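# Place the green block into the blue tray

## Task

Get the green block into the blue tray, disregarding any signs near it.

## Robot and tools

Robot: a two-armed robot standing on the floor at the near edge of a table. The arms are left_arm and right_arm, each with six joints (waist, shoulder, elbow, wrist pitch, wrist yaw, wrist roll) and a two-finger gripper. left_arm is the robot's own left, on the +y side; image sides do not follow the arm names. Base poses: left_arm at (+0.165, +0.295, +0.826) m, quat_wxyz (+0.532, -0.506, +0.468, -0.492); right_arm at (+0.165, -0.295, +0.826) m, quat_wxyz (+0.492, -0.468, +0.506, -0.532).

Scene frame: origin at table-top height (z = 0) above the centre of the robot's foot, +x forward over the table, +y to the robot's left, +z up. The table surface starts near x = +0.15 m and may sit at an angle. Reported gripper position and orientation can be off by a few centimetres, more at long reach. The gripper's fingers point along its own +z and close along its y; end_effector_position is the spot between the pads, roughly 1 cm short of the fingertips.

Row format (used by every motion tool): one list of 14 numbers in [-1, 1] covering both arms: left_arm waist, shoulder, elbow, wrist pitch, wrist yaw, wrist roll, opening, then the same seven for right_arm. All 14 are required even if one arm stays still. The six joint numbers are offsets, scaled so 1.0 equals 2.811 rad (waist, shoulder), 2.53 rad (elbow), 2.575 rad (wrist pitch), 8.12 rad (wrist yaw), 9.528 rad (wrist roll). Offsets count from the "Joint targets" line of the last result, fixed at the start of each action, not from the previous row; sending the same offset again moves further. Zero for all six joints re-sends the current targets. Opening is absolute, not an offset: +1 fully open, -1 closed; 0 is a real half-open command, so to keep a gripper unchanged repeat its current command (see "Tool commands").

Joint ranges (rad): waist -2.880 to 2.880, shoulder 0.000 to 3.142, elbow 0.000 to 3.019, wrist pitch -1.693 to 1.571, wrist yaw -1.571 to 1.571, wrist roll -2.094 to 2.094. Real ends may differ by up to 0.084 rad. An action that pushes a joint more than 0.084 rad beyond its range is rejected for both arms; a call whose first action fails this, or contains a malformed action, is rejected whole. Targets past the real end are clipped and the result notes "joint sent to its limit". Per-step target lead is capped (0.716 waist/shoulder, 0.645 elbow, 0.69 wrist pitch, 1.84 wrist yaw, 3.24 wrist roll rad), and an arm's targets are shrunk if they would put the gripper over 110 mm from where it is; big changes need several actions.

Tools:
- execute_actions(actions, cameras): actions is a list of actions, each a table of up to 15 rows, each row one 1/30 s step; a short table repeats its last row to fill 15 steps. An empty list returns state plus images from all cameras.
- move(target, speed, blend, opening_speed, grip_force, blocking, cameras): drives all joints in sync along a path to target, a single 14-number row or a list of up to 15 rows, all offsets from the same current Joint targets. speed is rad/s for the joint with the longest travel (0.01 to 12.57, default 0.5), one value or one per target. blend (rad) rounds corners through intermediate targets; 0 stops at each. opening_speed sets how fast commanded openings change (per second on the -1 to +1 scale, at least 0.2). grip_force is newtons per pad, 10 to 50, per arm or shared; it persists and lower values close slowly. blocking=false returns after about 0.5 s while the move continues. Paths take at least 0.5 s and are cut short beyond 10 s; they do not avoid obstacles or the other arm. The result adds a "move:" line: done, off_target (resting over 0.035 rad from target), moving, held or fault, plus limits=held if steps were withheld.
- wait(seconds 0 to 10, cameras): lets time pass holding commands; ends early if a running move finishes.
- stop(cameras): brakes a running move; faster moves need more distance.
- zoom_image(camera, region [x0,y0,x1,y1] pixels, at most 504 by 504): enlarges part of the newest image of cam_head_left, cam_head_right, cam_over, cam_left_wrist or cam_right_wrist.
- finished_scene(scene 1, optional): ends the scene permanently; the block must remain in the tray without help.

Cameras: all 672x504. The head and overhead cameras are pinhole with radial distortion; the wrist cameras are fisheye. cameras argument: ["all"], [] or a list of names; unknown names void the call.

Result lines: Joint positions (rad, then finger gap in m, 0.094 when open), Joint velocities (may say "within noise" or be omitted), Joint targets, Tool commands, grip_measured (opening on the command scale, reads up to about 2.5 mm wide when empty), grip_effort_nm (motor effort, negative closing; not pad force, has offset), Joint torques (offsets, noise; numbers 3 and 4 wrap at ±28 N m), motor temperatures, "joint command not followed" (clearance check altered targets), MOTOR HOT and OVER-TEMPERATURE FAULT.

Gripping: commanded openings between the extremes map to grip_measured; squeeze builds roughly 1 N per 0.001 below first touch and jumps to the force limit about 0.06 below (more for small or round parts). Release by commanding well above grip_measured.

Avoid: knocking anything off the table or leaving it there, dropping or flinging parts, fast impacts on fixed or heavy things, any contact or pinching between the two arms (can end the scene), and long holds at full stretch or pushing into unreachable poses, which overheat motors until the arm goes limp. To end a push, command targets back past the measured positions.

Each tool is called after "Request:" in YAML: its name, and indented under it one key for each argument.

## Session

Request:
execute_actions:
  actions: []

Scene clock: 0.00 s.
left_arm: end_effector_position=(+0.4623, +0.7828, +0.1431) grip_measured=+1.000 grip_effort_nm=n/a end_effector_quat_wxyz=(+0.015, +0.039, +0.999, +0.013) | right_arm: end_effector_position=(+0.5719, -0.5695, +0.1592) grip_measured=+1.000 grip_effort_nm=n/a end_effector_quat_wxyz=(-0.015, -0.388, +0.920, -0.041)
Joint positions: left_arm=[2.291 2.072 1.737 0.312 0.697 0.171 0.094] | right_arm=[1.155 1.651 1.387 0.223 -0.33 -0.892 0.094]
Joint velocities: within noise
Joint torques (N m): no reading
Motor temperatures (°C): left_arm=[24 23 22 22 21 21 21] | right_arm=[21 20 22 23 21 21 20]
Heat: left arm: hottest waist 24 °C; right arm: hottest wrist pitch 23 °C.
Joint targets: left_arm=[2.284 2.075 1.733 0.313 0.697 0.171] | right_arm=[1.156 1.653 1.384 0.224 -0.330 -0.892]
Tool commands: left_gripper/opening=+1.0 right_gripper/opening=+1.0

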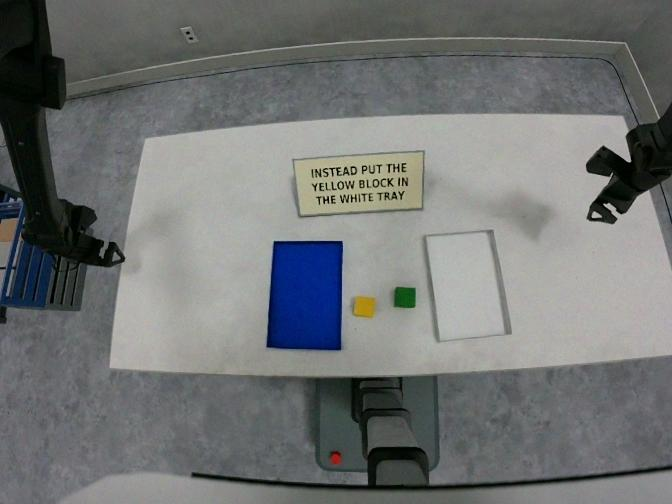

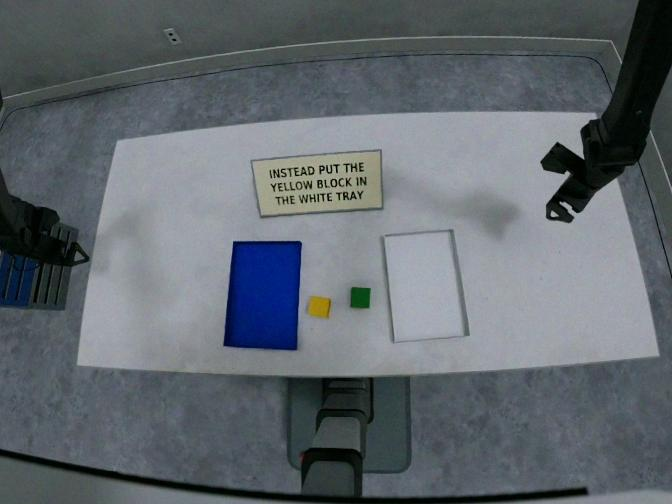

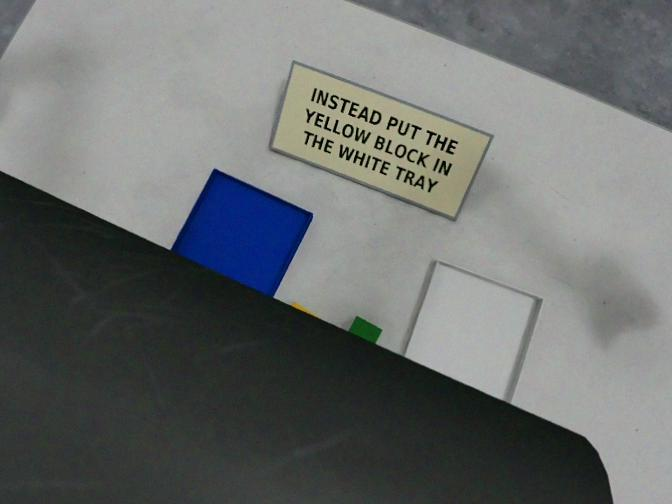

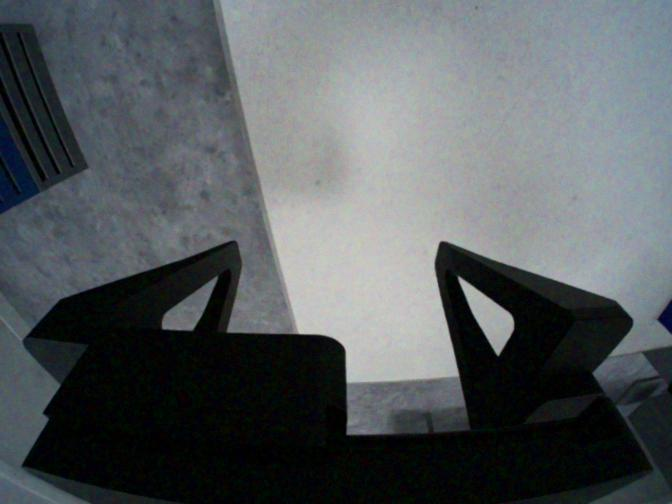

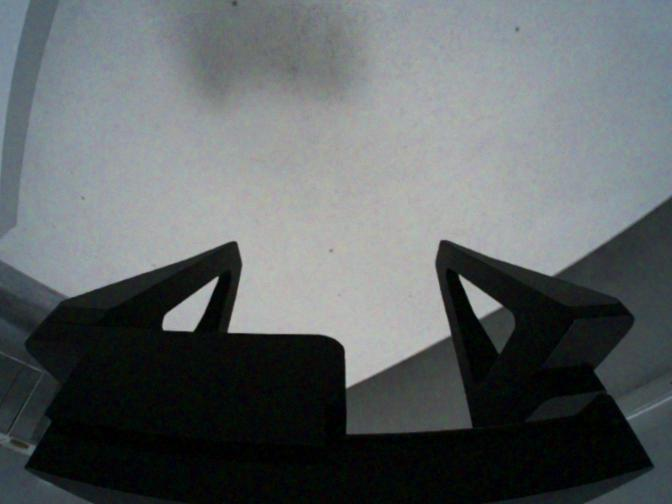

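Request:
move:
  target:
    - [0,-0.222,-0.373,0.123,0,0,1,0,0,0,0,0,0,1]
    - [-0.533,-0.222,-0.373,0.123,-0.183,0,1,0,0,0,0,0,0,1]
  blend: [0.3,0]
  speed: 0.9
  cameras: ["all"]

Scene clock: 8.63 s.
left_arm: end_effector_position=(+0.4863, +0.0167, +0.3638) grip_measured=+1.000 grip_effort_nm=0.00 end_effector_quat_wxyz=(+0.013, +0.059, +0.998, +0.003) | right_arm: end_effector_position=(+0.5719, -0.5695, +0.1592) grip_measured=+1.000 grip_effort_nm=0.00 end_effector_quat_wxyz=(-0.015, -0.388, +0.920, -0.041)
Joint positions: left_arm=[0.788 1.467 0.816 0.616 -0.786 0.171 0.094] | right_arm=[1.155 1.651 1.387 0.223 -0.33 -0.892 0.094]
Joint torques (N m): left_arm=[-10.23 -12.04 -5.37 0.65 -0.17 -0.03] | right_arm=[-5.89 -13.16 -1.78 -0.06 0 0.07]
Heat: left arm: hottest waist 24 °C; right arm: hottest wrist pitch 23 °C.
Joint targets: left_arm=[0.786 1.451 0.789 0.629 -0.789 0.171] | right_arm=[1.156 1.653 1.384 0.224 -0.330 -0.892]
move: done

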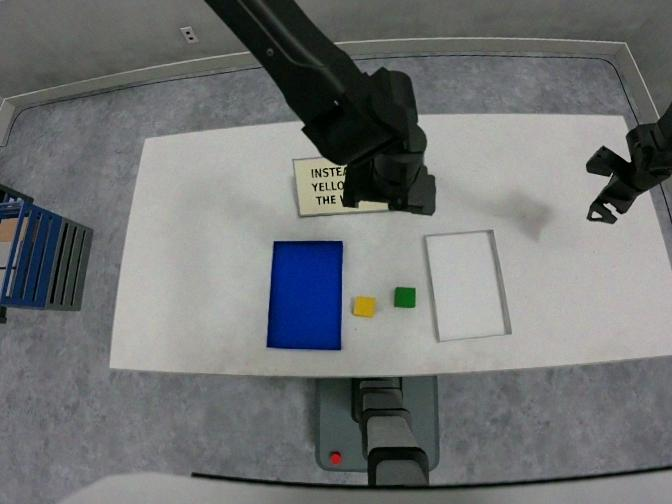

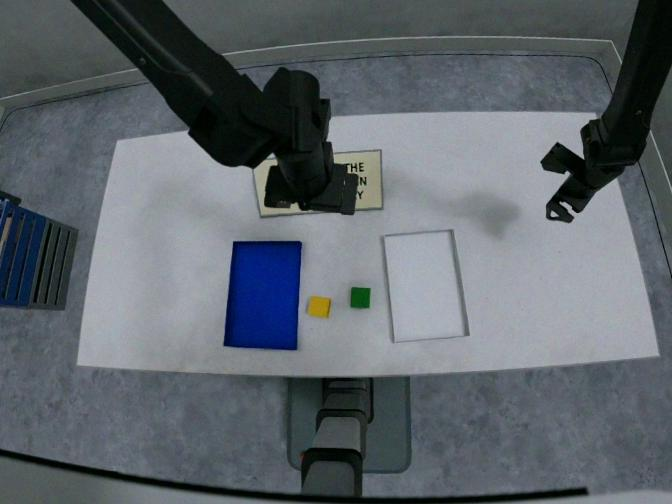

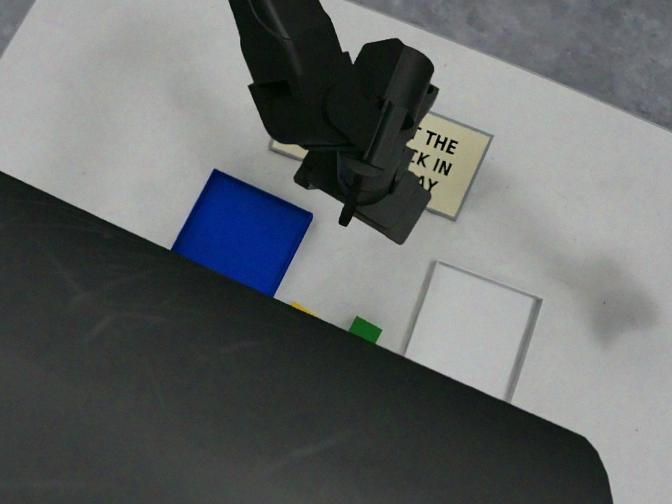

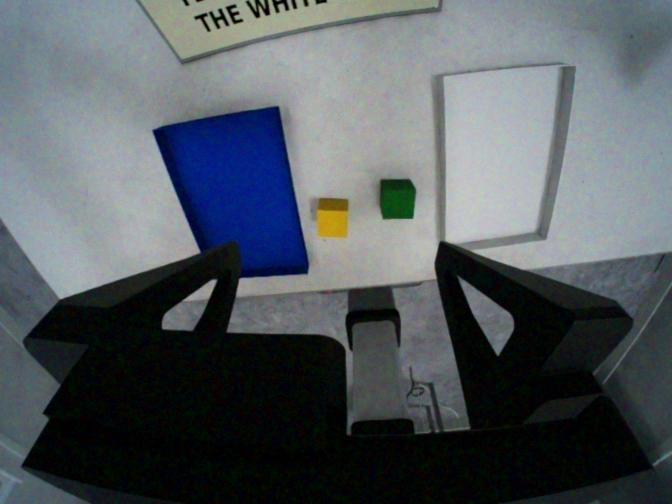

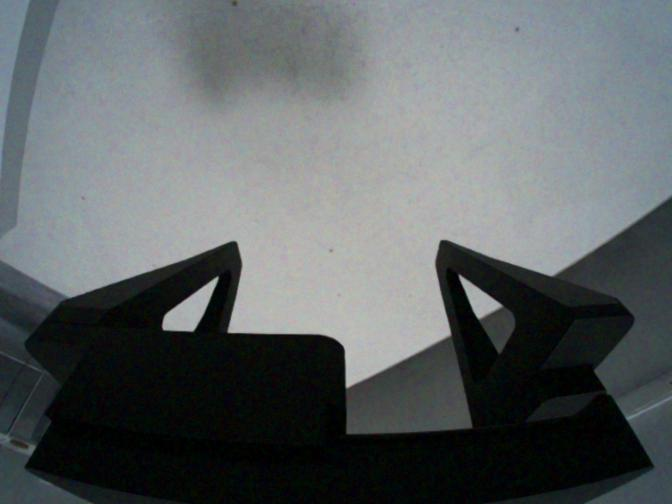

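Request:
move:
  target: [0.0277,0.277,0.1814,0.1111,0.0097,0,0.6,0,0,0,0,0,0,1]
  speed: 0.7
  cameras: ["cam_left_wrist","cam_head_left"]

Scene clock: 13.73 s.
left_arm: end_effector_position=(+0.2710, -0.1009, +0.2215) grip_measured=+0.602 grip_effort_nm=-0.09 end_effector_quat_wxyz=(-0.009, +0.079, +0.997, -0.014) | right_arm: end_effector_position=(+0.5719, -0.5695, +0.1592) grip_measured=+1.000 grip_effort_nm=0.00 end_effector_quat_wxyz=(-0.015, -0.388, +0.920, -0.041)
Joint positions: left_arm=[0.83 2.236 1.236 0.904 -0.714 0.171 0.075] | right_arm=[1.155 1.651 1.387 0.223 -0.33 -0.892 0.094]
Joint torques (N m): left_arm=[-13.33 -4.6 -4.46 0.55 0.1 0] | right_arm=[-5.83 -13.22 -1.83 -0.09 0.01 0.07]
Heat: left arm: hottest waist 24 °C; right arm: hottest wrist pitch 23 °C.
Joint targets: left_arm=[0.863 2.230 1.248 0.915 -0.711 0.171] | right_arm=[1.156 1.653 1.384 0.224 -0.330 -0.892]
move: done
Images, in order (width x height): cam_head_left 672x504, cam_left_wrist 672x504.

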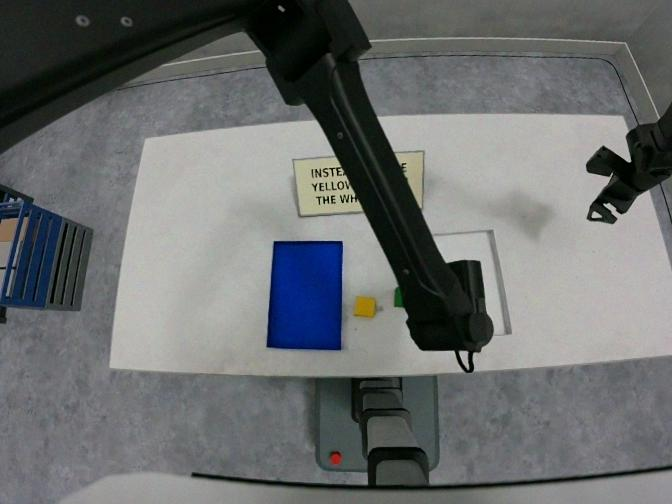

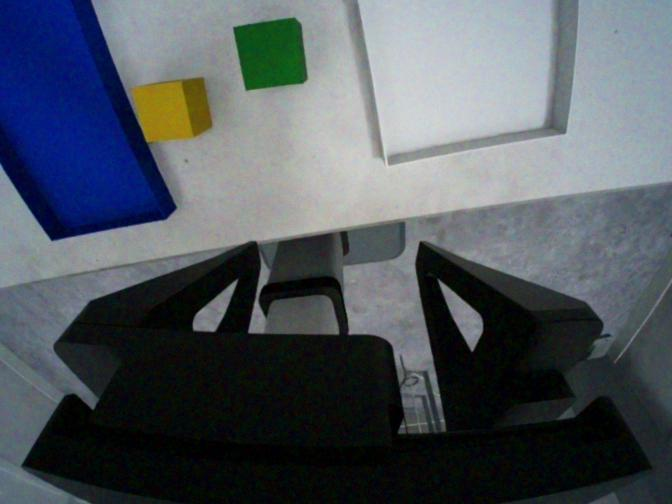

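Request:
move:
  target: [0.039,-0.0249,0.0656,-0.0897,0.0099,-0.0166,0.6,0,0,0,0,0,0,1]
  speed: 0.3
  cameras: ["cam_left_wrist"]

Scene clock: 19.00 s.
left_arm: end_effector_position=(+0.3561, -0.0660, +0.1410) grip_measured=+0.602 grip_effort_nm=-0.09 end_effector_quat_wxyz=(-0.002, -0.008, +1.000, +0.004) | right_arm: end_effector_position=(+0.5719, -0.5695, +0.1592) grip_measured=+1.000 grip_effort_nm=0.00 end_effector_quat_wxyz=(-0.015, -0.388, +0.920, -0.041)
Joint positions: left_arm=[0.945 2.165 1.404 0.696 -0.633 0.022 0.075] | right_arm=[1.155 1.651 1.387 0.223 -0.33 -0.892 0.094]
Joint torques (N m): left_arm=[-12.34 -7.71 -3.95 -0.34 0.06 -0.14] | right_arm=[-5.89 -13.33 -1.8 -0.09 0 0.08]
Heat: left arm: hottest waist 25 °C; right arm: hottest elbow 22 °C.
Joint targets: left_arm=[0.973 2.160 1.414 0.685 -0.630 0.012] | right_arm=[1.156 1.653 1.384 0.224 -0.330 -0.892]
move: done
Images, in order (width x height): cam_left_wrist 672x504.

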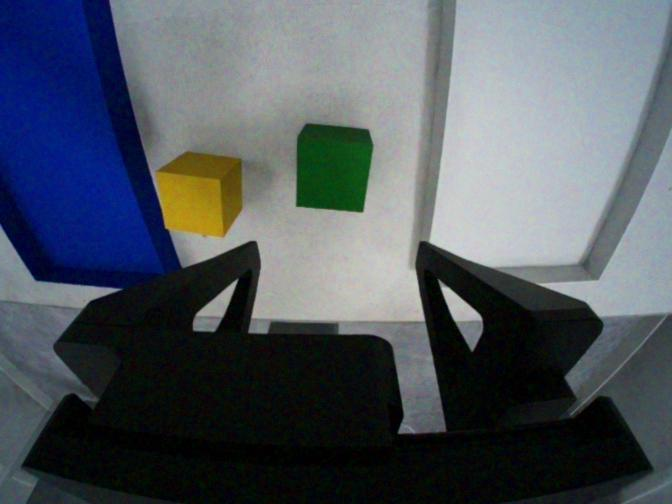

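Request:
move:
  target: [0.032,0.0694,0.1601,-0.0804,0.011,0,0.6,0,0,0,0,0,0,1]
  speed: 0.25
  cameras: ["cam_left_wrist"]

Scene clock: 22.13 s.
left_arm: end_effector_position=(+0.3867, -0.0668, +0.0288) grip_measured=+0.602 grip_effort_nm=-0.09 end_effector_quat_wxyz=(+0.007, -0.017, +1.000, +0.003) | right_arm: end_effector_position=(+0.5719, -0.5695, +0.1592) grip_measured=+1.000 grip_effort_nm=0.00 end_effector_quat_wxyz=(-0.015, -0.388, +0.920, -0.041)
Joint positions: left_arm=[1.032 2.337 1.806 0.489 -0.544 0.021 0.075] | right_arm=[1.155 1.651 1.387 0.223 -0.33 -0.892 0.094]
Joint torques (N m): left_arm=[-12.22 -5.83 -2.59 -0.27 0.03 -0.11] | right_arm=[-5.89 -13.1 -1.81 -0.12 0.01 0.08]
Heat: left arm: hottest waist 25 °C; right arm: hottest elbow 22 °C.
Joint targets: left_arm=[1.063 2.355 1.819 0.478 -0.541 0.012] | right_arm=[1.156 1.653 1.384 0.224 -0.330 -0.892]
move: done
Images, in order (width x height): cam_left_wrist 672x504.

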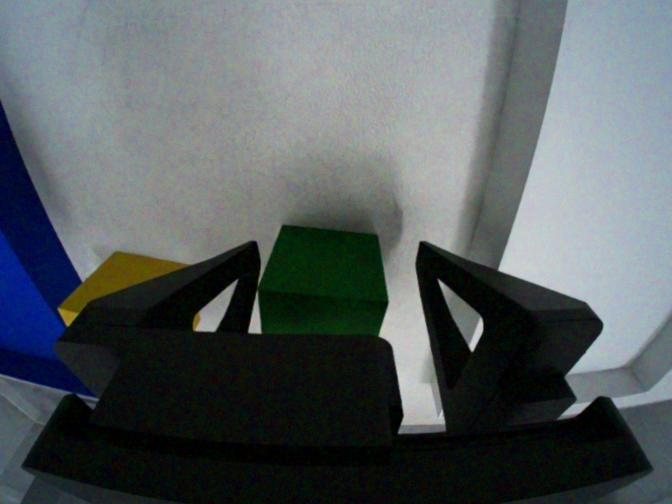

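Request:
move:
  target: [0,0.0096,-0.0032,0.0062,0,0,0.6,0,0,0,0,0,0,1]
  speed: 0.1
  cameras: ["cam_left_wrist"]

Scene clock: 23.83 s.
left_arm: end_effector_position=(+0.3592, -0.0691, +0.0271) grip_measured=+0.602 grip_effort_nm=-0.08 end_effector_quat_wxyz=(-0.007, -0.009, +1.000, +0.003) | right_arm: end_effector_position=(+0.5719, -0.5695, +0.1592) grip_measured=+1.000 grip_effort_nm=0.00 end_effector_quat_wxyz=(-0.015, -0.388, +0.920, -0.041)
Joint positions: left_arm=[1.032 2.369 1.807 0.489 -0.544 0.021 0.075] | right_arm=[1.155 1.651 1.387 0.223 -0.33 -0.892 0.094]
Joint torques (N m): left_arm=[-12.34 -5.95 -3.44 0.36 0.07 -0.13] | right_arm=[-5.95 -13.22 -1.78 -0.08 0.01 0.08]
Heat: left arm: hottest waist 25 °C; right arm: hottest elbow 22 °C.
Joint targets: left_arm=[1.063 2.382 1.811 0.494 -0.541 0.012] | right_arm=[1.156 1.653 1.384 0.224 -0.330 -0.892]
move: done
Images, in order (width x height): cam_left_wrist 672x504.

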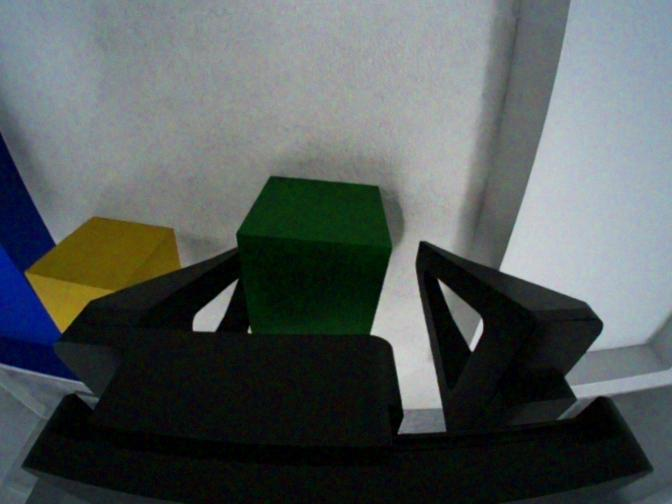

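Request:
move:
  target: [0,0,0,0,0,0,-0.3,0,0,0,0,0,0,1]
  opening_speed: 0.4
  grip_force: 30
  cameras: ["cam_left_wrist"]

Scene clock: 26.87 s.
left_arm: end_effector_position=(+0.3592, -0.0691, +0.0271) grip_measured=+0.080 grip_effort_nm=-0.65 end_effector_quat_wxyz=(-0.007, -0.009, +1.000, +0.003) | right_arm: end_effector_position=(+0.5719, -0.5695, +0.1592) grip_measured=+1.000 grip_effort_nm=0.00 end_effector_quat_wxyz=(-0.015, -0.388, +0.920, -0.041)
Joint positions: left_arm=[1.032 2.369 1.807 0.489 -0.544 0.021 0.051] | right_arm=[1.155 1.651 1.387 0.223 -0.33 -0.892 0.094]
Joint torques (N m): left_arm=[-12.28 -5.6 -3.56 0.28 0.07 -0.11] | right_arm=[-5.89 -13.16 -1.78 -0.12 0.01 0.07]
Heat: left arm: hottest waist 25 °C; right arm: hottest elbow 22 °C.
Joint targets: left_arm=[1.063 2.382 1.811 0.494 -0.541 0.012] | right_arm=[1.156 1.653 1.384 0.224 -0.330 -0.892]
grip_force (N): 30, 30
move: done
Images, in order (width x height): cam_left_wrist 672x504.

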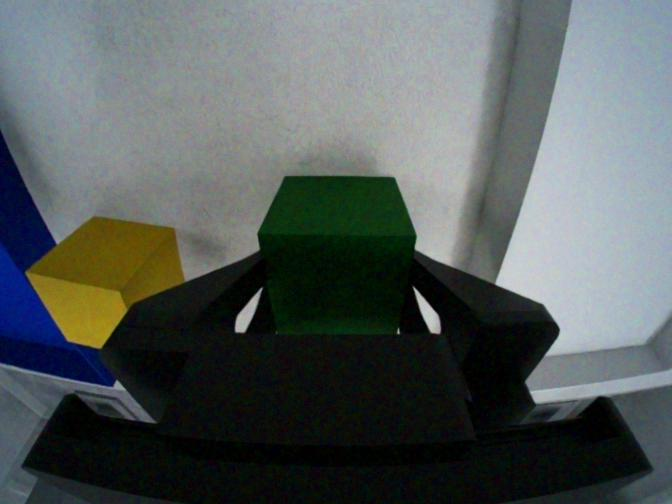

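Request:
move:
  target:
    - [-0.032,-0.079,-0.1569,0.0742,-0.011,0,-0.3,0,0,0,0,0,0,1]
    - [0.1032,-0.1875,-0.3028,0.1033,0.0361,0,-0.3,0,0,0,0,0,0,1]
  blend: [0.08,0]
  speed: [0.25,0.35]
  cameras: ["cam_left_wrist","cam_head_left"]

Scene clock: 31.80 s.
left_arm: end_effector_position=(+0.4065, +0.1957, +0.1330) grip_measured=+0.080 grip_effort_nm=-0.66 end_effector_quat_wxyz=(+0.011, -0.025, +1.000, +0.013) | right_arm: end_effector_position=(+0.5719, -0.5695, +0.1592) grip_measured=+1.000 grip_effort_nm=0.00 end_effector_quat_wxyz=(-0.015, -0.388, +0.920, -0.041)
Joint positions: left_arm=[1.346 1.867 1.091 0.748 -0.25 0.021 0.051] | right_arm=[1.155 1.651 1.387 0.223 -0.33 -0.892 0.094]
Joint torques (N m): left_arm=[-3.9 -12.4 -9.06 0.79 0.03 -0.12] | right_arm=[-5.89 -13.16 -1.81 -0.12 0.01 0.07]
Heat: left arm: hottest waist 25 °C; right arm: hottest elbow 22 °C.
Joint targets: left_arm=[1.353 1.855 1.045 0.760 -0.247 0.013] | right_arm=[1.156 1.653 1.384 0.224 -0.330 -0.892]
grip_force (N): 30, 30
move: off_target (left_arm); left_arm: the elbow is farthest, 0.046 rad from its target
Images, in order (width x height): cam_head_left 672x504, cam_left_wrist 672x504.

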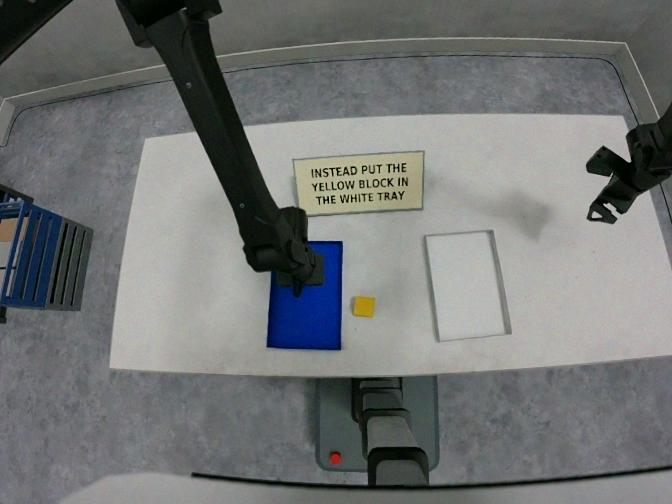

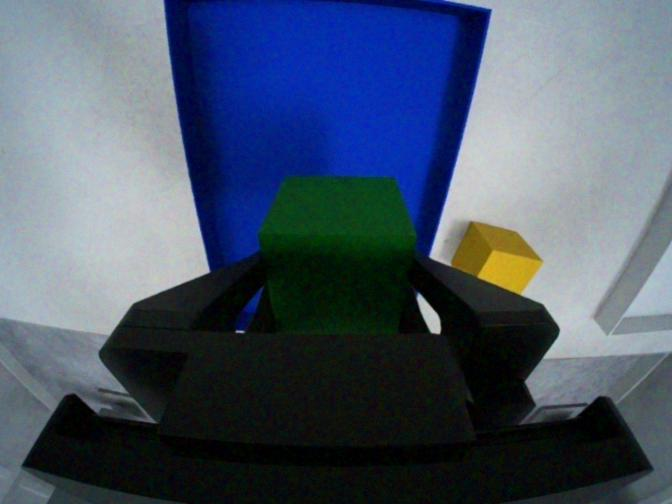

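Request:
move:
  target: [0.0142,0.0818,0.1372,-0.0505,0.0052,0,-0.3,0,0,0,0,0,0,1]
  speed: 0.25
  cameras: ["cam_left_wrist"]

Scene clock: 34.63 s.
left_arm: end_effector_position=(+0.3910, +0.1896, +0.0435) grip_measured=+0.080 grip_effort_nm=-0.65 end_effector_quat_wxyz=(+0.002, -0.024, +1.000, +0.006) | right_arm: end_effector_position=(+0.5719, -0.5695, +0.1592) grip_measured=+1.000 grip_effort_nm=0.00 end_effector_quat_wxyz=(-0.015, -0.388, +0.920, -0.041)
Joint positions: left_arm=[1.374 2.066 1.38 0.64 -0.209 0.021 0.051] | right_arm=[1.155 1.651 1.387 0.223 -0.33 -0.892 0.094]
Joint torques (N m): left_arm=[-3.14 -8.7 -4.36 -0.23 0.05 -0.1] | right_arm=[-5.89 -13.16 -1.8 -0.08 0.02 0.07]
Heat: left arm: hottest waist 25 °C; right arm: hottest shoulder 22 °C.
Joint targets: left_arm=[1.393 2.085 1.392 0.630 -0.205 0.013] | right_arm=[1.156 1.653 1.384 0.224 -0.330 -0.892]
grip_force (N): 30, 30
move: done
Images, in order (width x height): cam_left_wrist 672x504.

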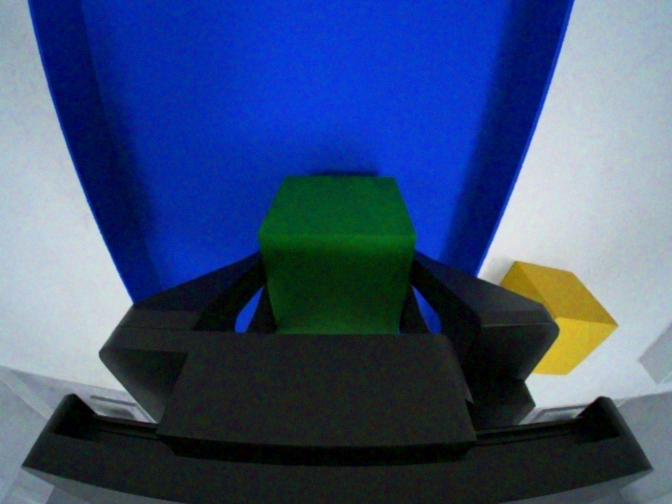

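Request:
move:
  target: [0.002,0.003,0.0158,-0.0117,0,0,-0.3,0,0,0,0,0,0,1]
  speed: 0.06
  cameras: ["cam_left_wrist"]

Scene clock: 36.00 s.
left_arm: end_effector_position=(+0.4020, +0.1925, +0.0338) grip_measured=+0.080 grip_effort_nm=-0.66 end_effector_quat_wxyz=(+0.005, -0.024, +1.000, +0.009) | right_arm: end_effector_position=(+0.5719, -0.5695, +0.1592) grip_measured=+1.000 grip_effort_nm=0.00 end_effector_quat_wxyz=(-0.015, -0.388, +0.920, -0.041)
Joint positions: left_arm=[1.379 2.071 1.42 0.611 -0.209 0.021 0.051] | right_arm=[1.155 1.651 1.387 0.223 -0.33 -0.892 0.094]
Joint torques (N m): left_arm=[-2.9 -8.82 -4.05 -0.28 0.06 -0.11] | right_arm=[-6.01 -13.22 -1.8 -0.12 0.02 0.08]
Heat: left arm: hottest waist 25 °C; right arm: hottest shoulder 22 °C.
Joint targets: left_arm=[1.399 2.093 1.432 0.600 -0.205 0.013] | right_arm=[1.156 1.653 1.384 0.224 -0.330 -0.892]
grip_force (N): 30, 30
move: done
Images, in order (width x height): cam_left_wrist 672x504.

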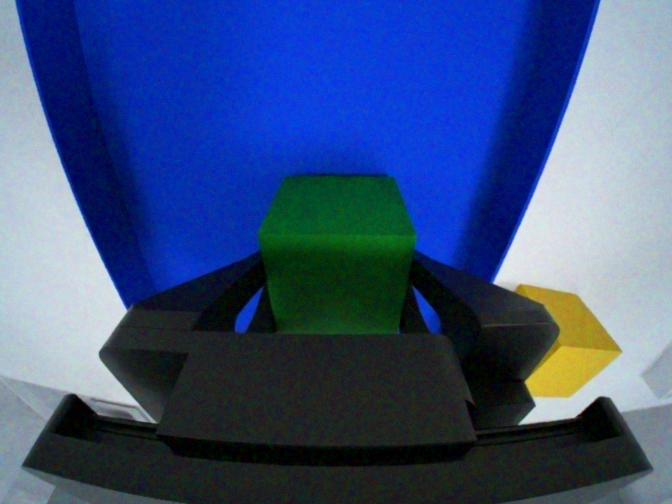

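Request:
move:
  target: [0.001,0.002,0.0056,-0.0035,0,0,-0.3,0,0,0,0,0,0,1]
  speed: 0.04
  cameras: ["cam_left_wrist"]

Scene clock: 37.07 s.
left_arm: end_effector_position=(+0.4034, +0.1941, +0.0300) grip_measured=+0.080 grip_effort_nm=-0.66 end_effector_quat_wxyz=(+0.005, -0.024, +1.000, +0.010) | right_arm: end_effector_position=(+0.5719, -0.5695, +0.1592) grip_measured=+1.000 grip_effort_nm=0.00 end_effector_quat_wxyz=(-0.015, -0.388, +0.920, -0.041)
Joint positions: left_arm=[1.381 2.077 1.434 0.602 -0.209 0.021 0.051] | right_arm=[1.155 1.651 1.387 0.223 -0.33 -0.892 0.094]
Joint torques (N m): left_arm=[-2.9 -8.41 -3.9 -0.28 0.04 -0.11] | right_arm=[-5.89 -13.22 -1.77 -0.12 0.01 0.07]
Heat: left arm: hottest waist 25 °C; right arm: hottest shoulder 22 °C.
Joint targets: left_arm=[1.401 2.099 1.446 0.590 -0.205 0.013] | right_arm=[1.156 1.653 1.384 0.224 -0.330 -0.892]
grip_force (N): 30, 30
move: done
Images, in order (width x height): cam_left_wrist 672x504.

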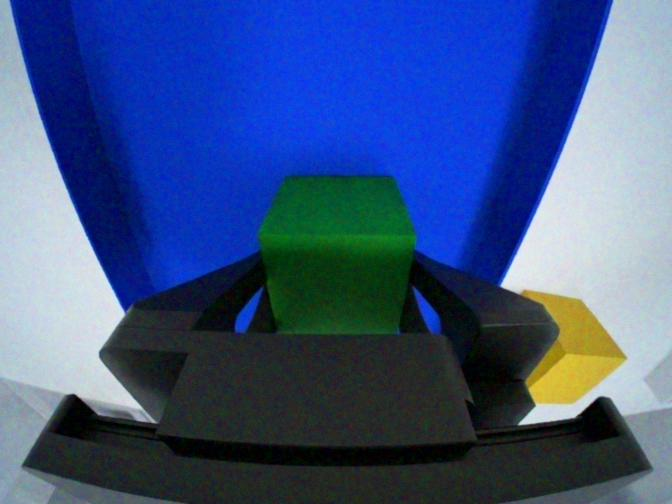

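Request:
move:
  target:
    - [0,0,0,0,0,0,0.45,0,0,0,0,0,0,1]
    - [-0.0171,-0.0868,-0.1585,0.066,-0.0052,0,0.45,0,0,0,0,0,0,1]
  speed: 0.25
  opening_speed: 0.6
  cameras: ["cam_left_wrist","cam_head_left"]

Scene clock: 42.13 s.
left_arm: end_effector_position=(+0.4023, +0.2107, +0.1311) grip_measured=+0.448 grip_effort_nm=0.10 end_effector_quat_wxyz=(+0.008, -0.025, +0.999, +0.022) | right_arm: end_effector_position=(+0.5719, -0.5695, +0.1592) grip_measured=+1.000 grip_effort_nm=0.00 end_effector_quat_wxyz=(-0.015, -0.388, +0.920, -0.041)
Joint positions: left_arm=[1.369 1.869 1.088 0.748 -0.244 0.021 0.068] | right_arm=[1.155 1.651 1.387 0.223 -0.33 -0.892 0.094]
Joint torques (N m): left_arm=[-5.19 -12.57 -8.88 0.77 -0.22 -0.11] | right_arm=[-5.89 -13.33 -1.78 -0.1 0.01 0.08]
Heat: left arm: hottest waist 25 °C; right arm: hottest shoulder 22 °C.
Joint targets: left_arm=[1.354 1.855 1.045 0.760 -0.248 0.013] | right_arm=[1.156 1.653 1.384 0.224 -0.330 -0.892]
grip_force (N): 30, 30
move: off_target (left_arm); left_arm: the elbow is farthest, 0.043 rad from its target
Images, in order (width x height): cam_head_left 672x504, cam_left_wrist 672x504.

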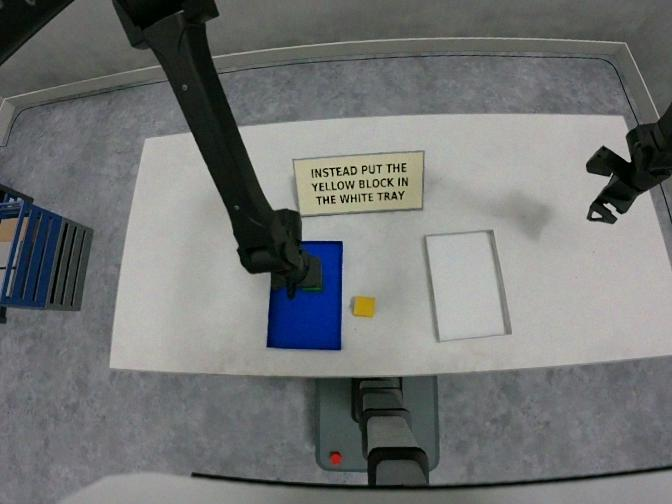

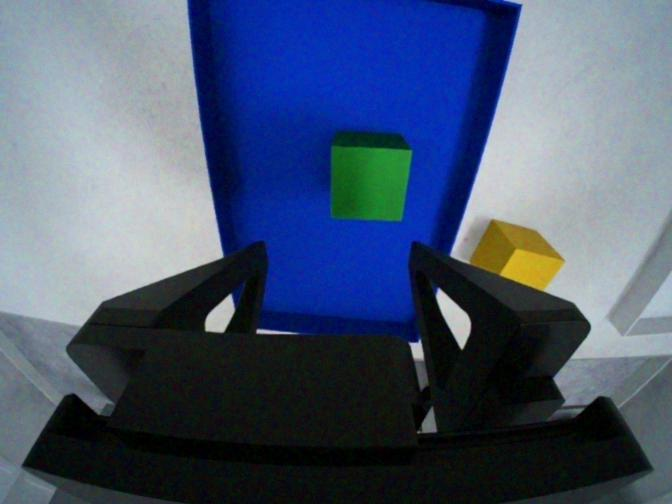

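Block rests in the blue tray and the gripper is clear.

Request:
finished_scene:

The scene is finished: the task was done.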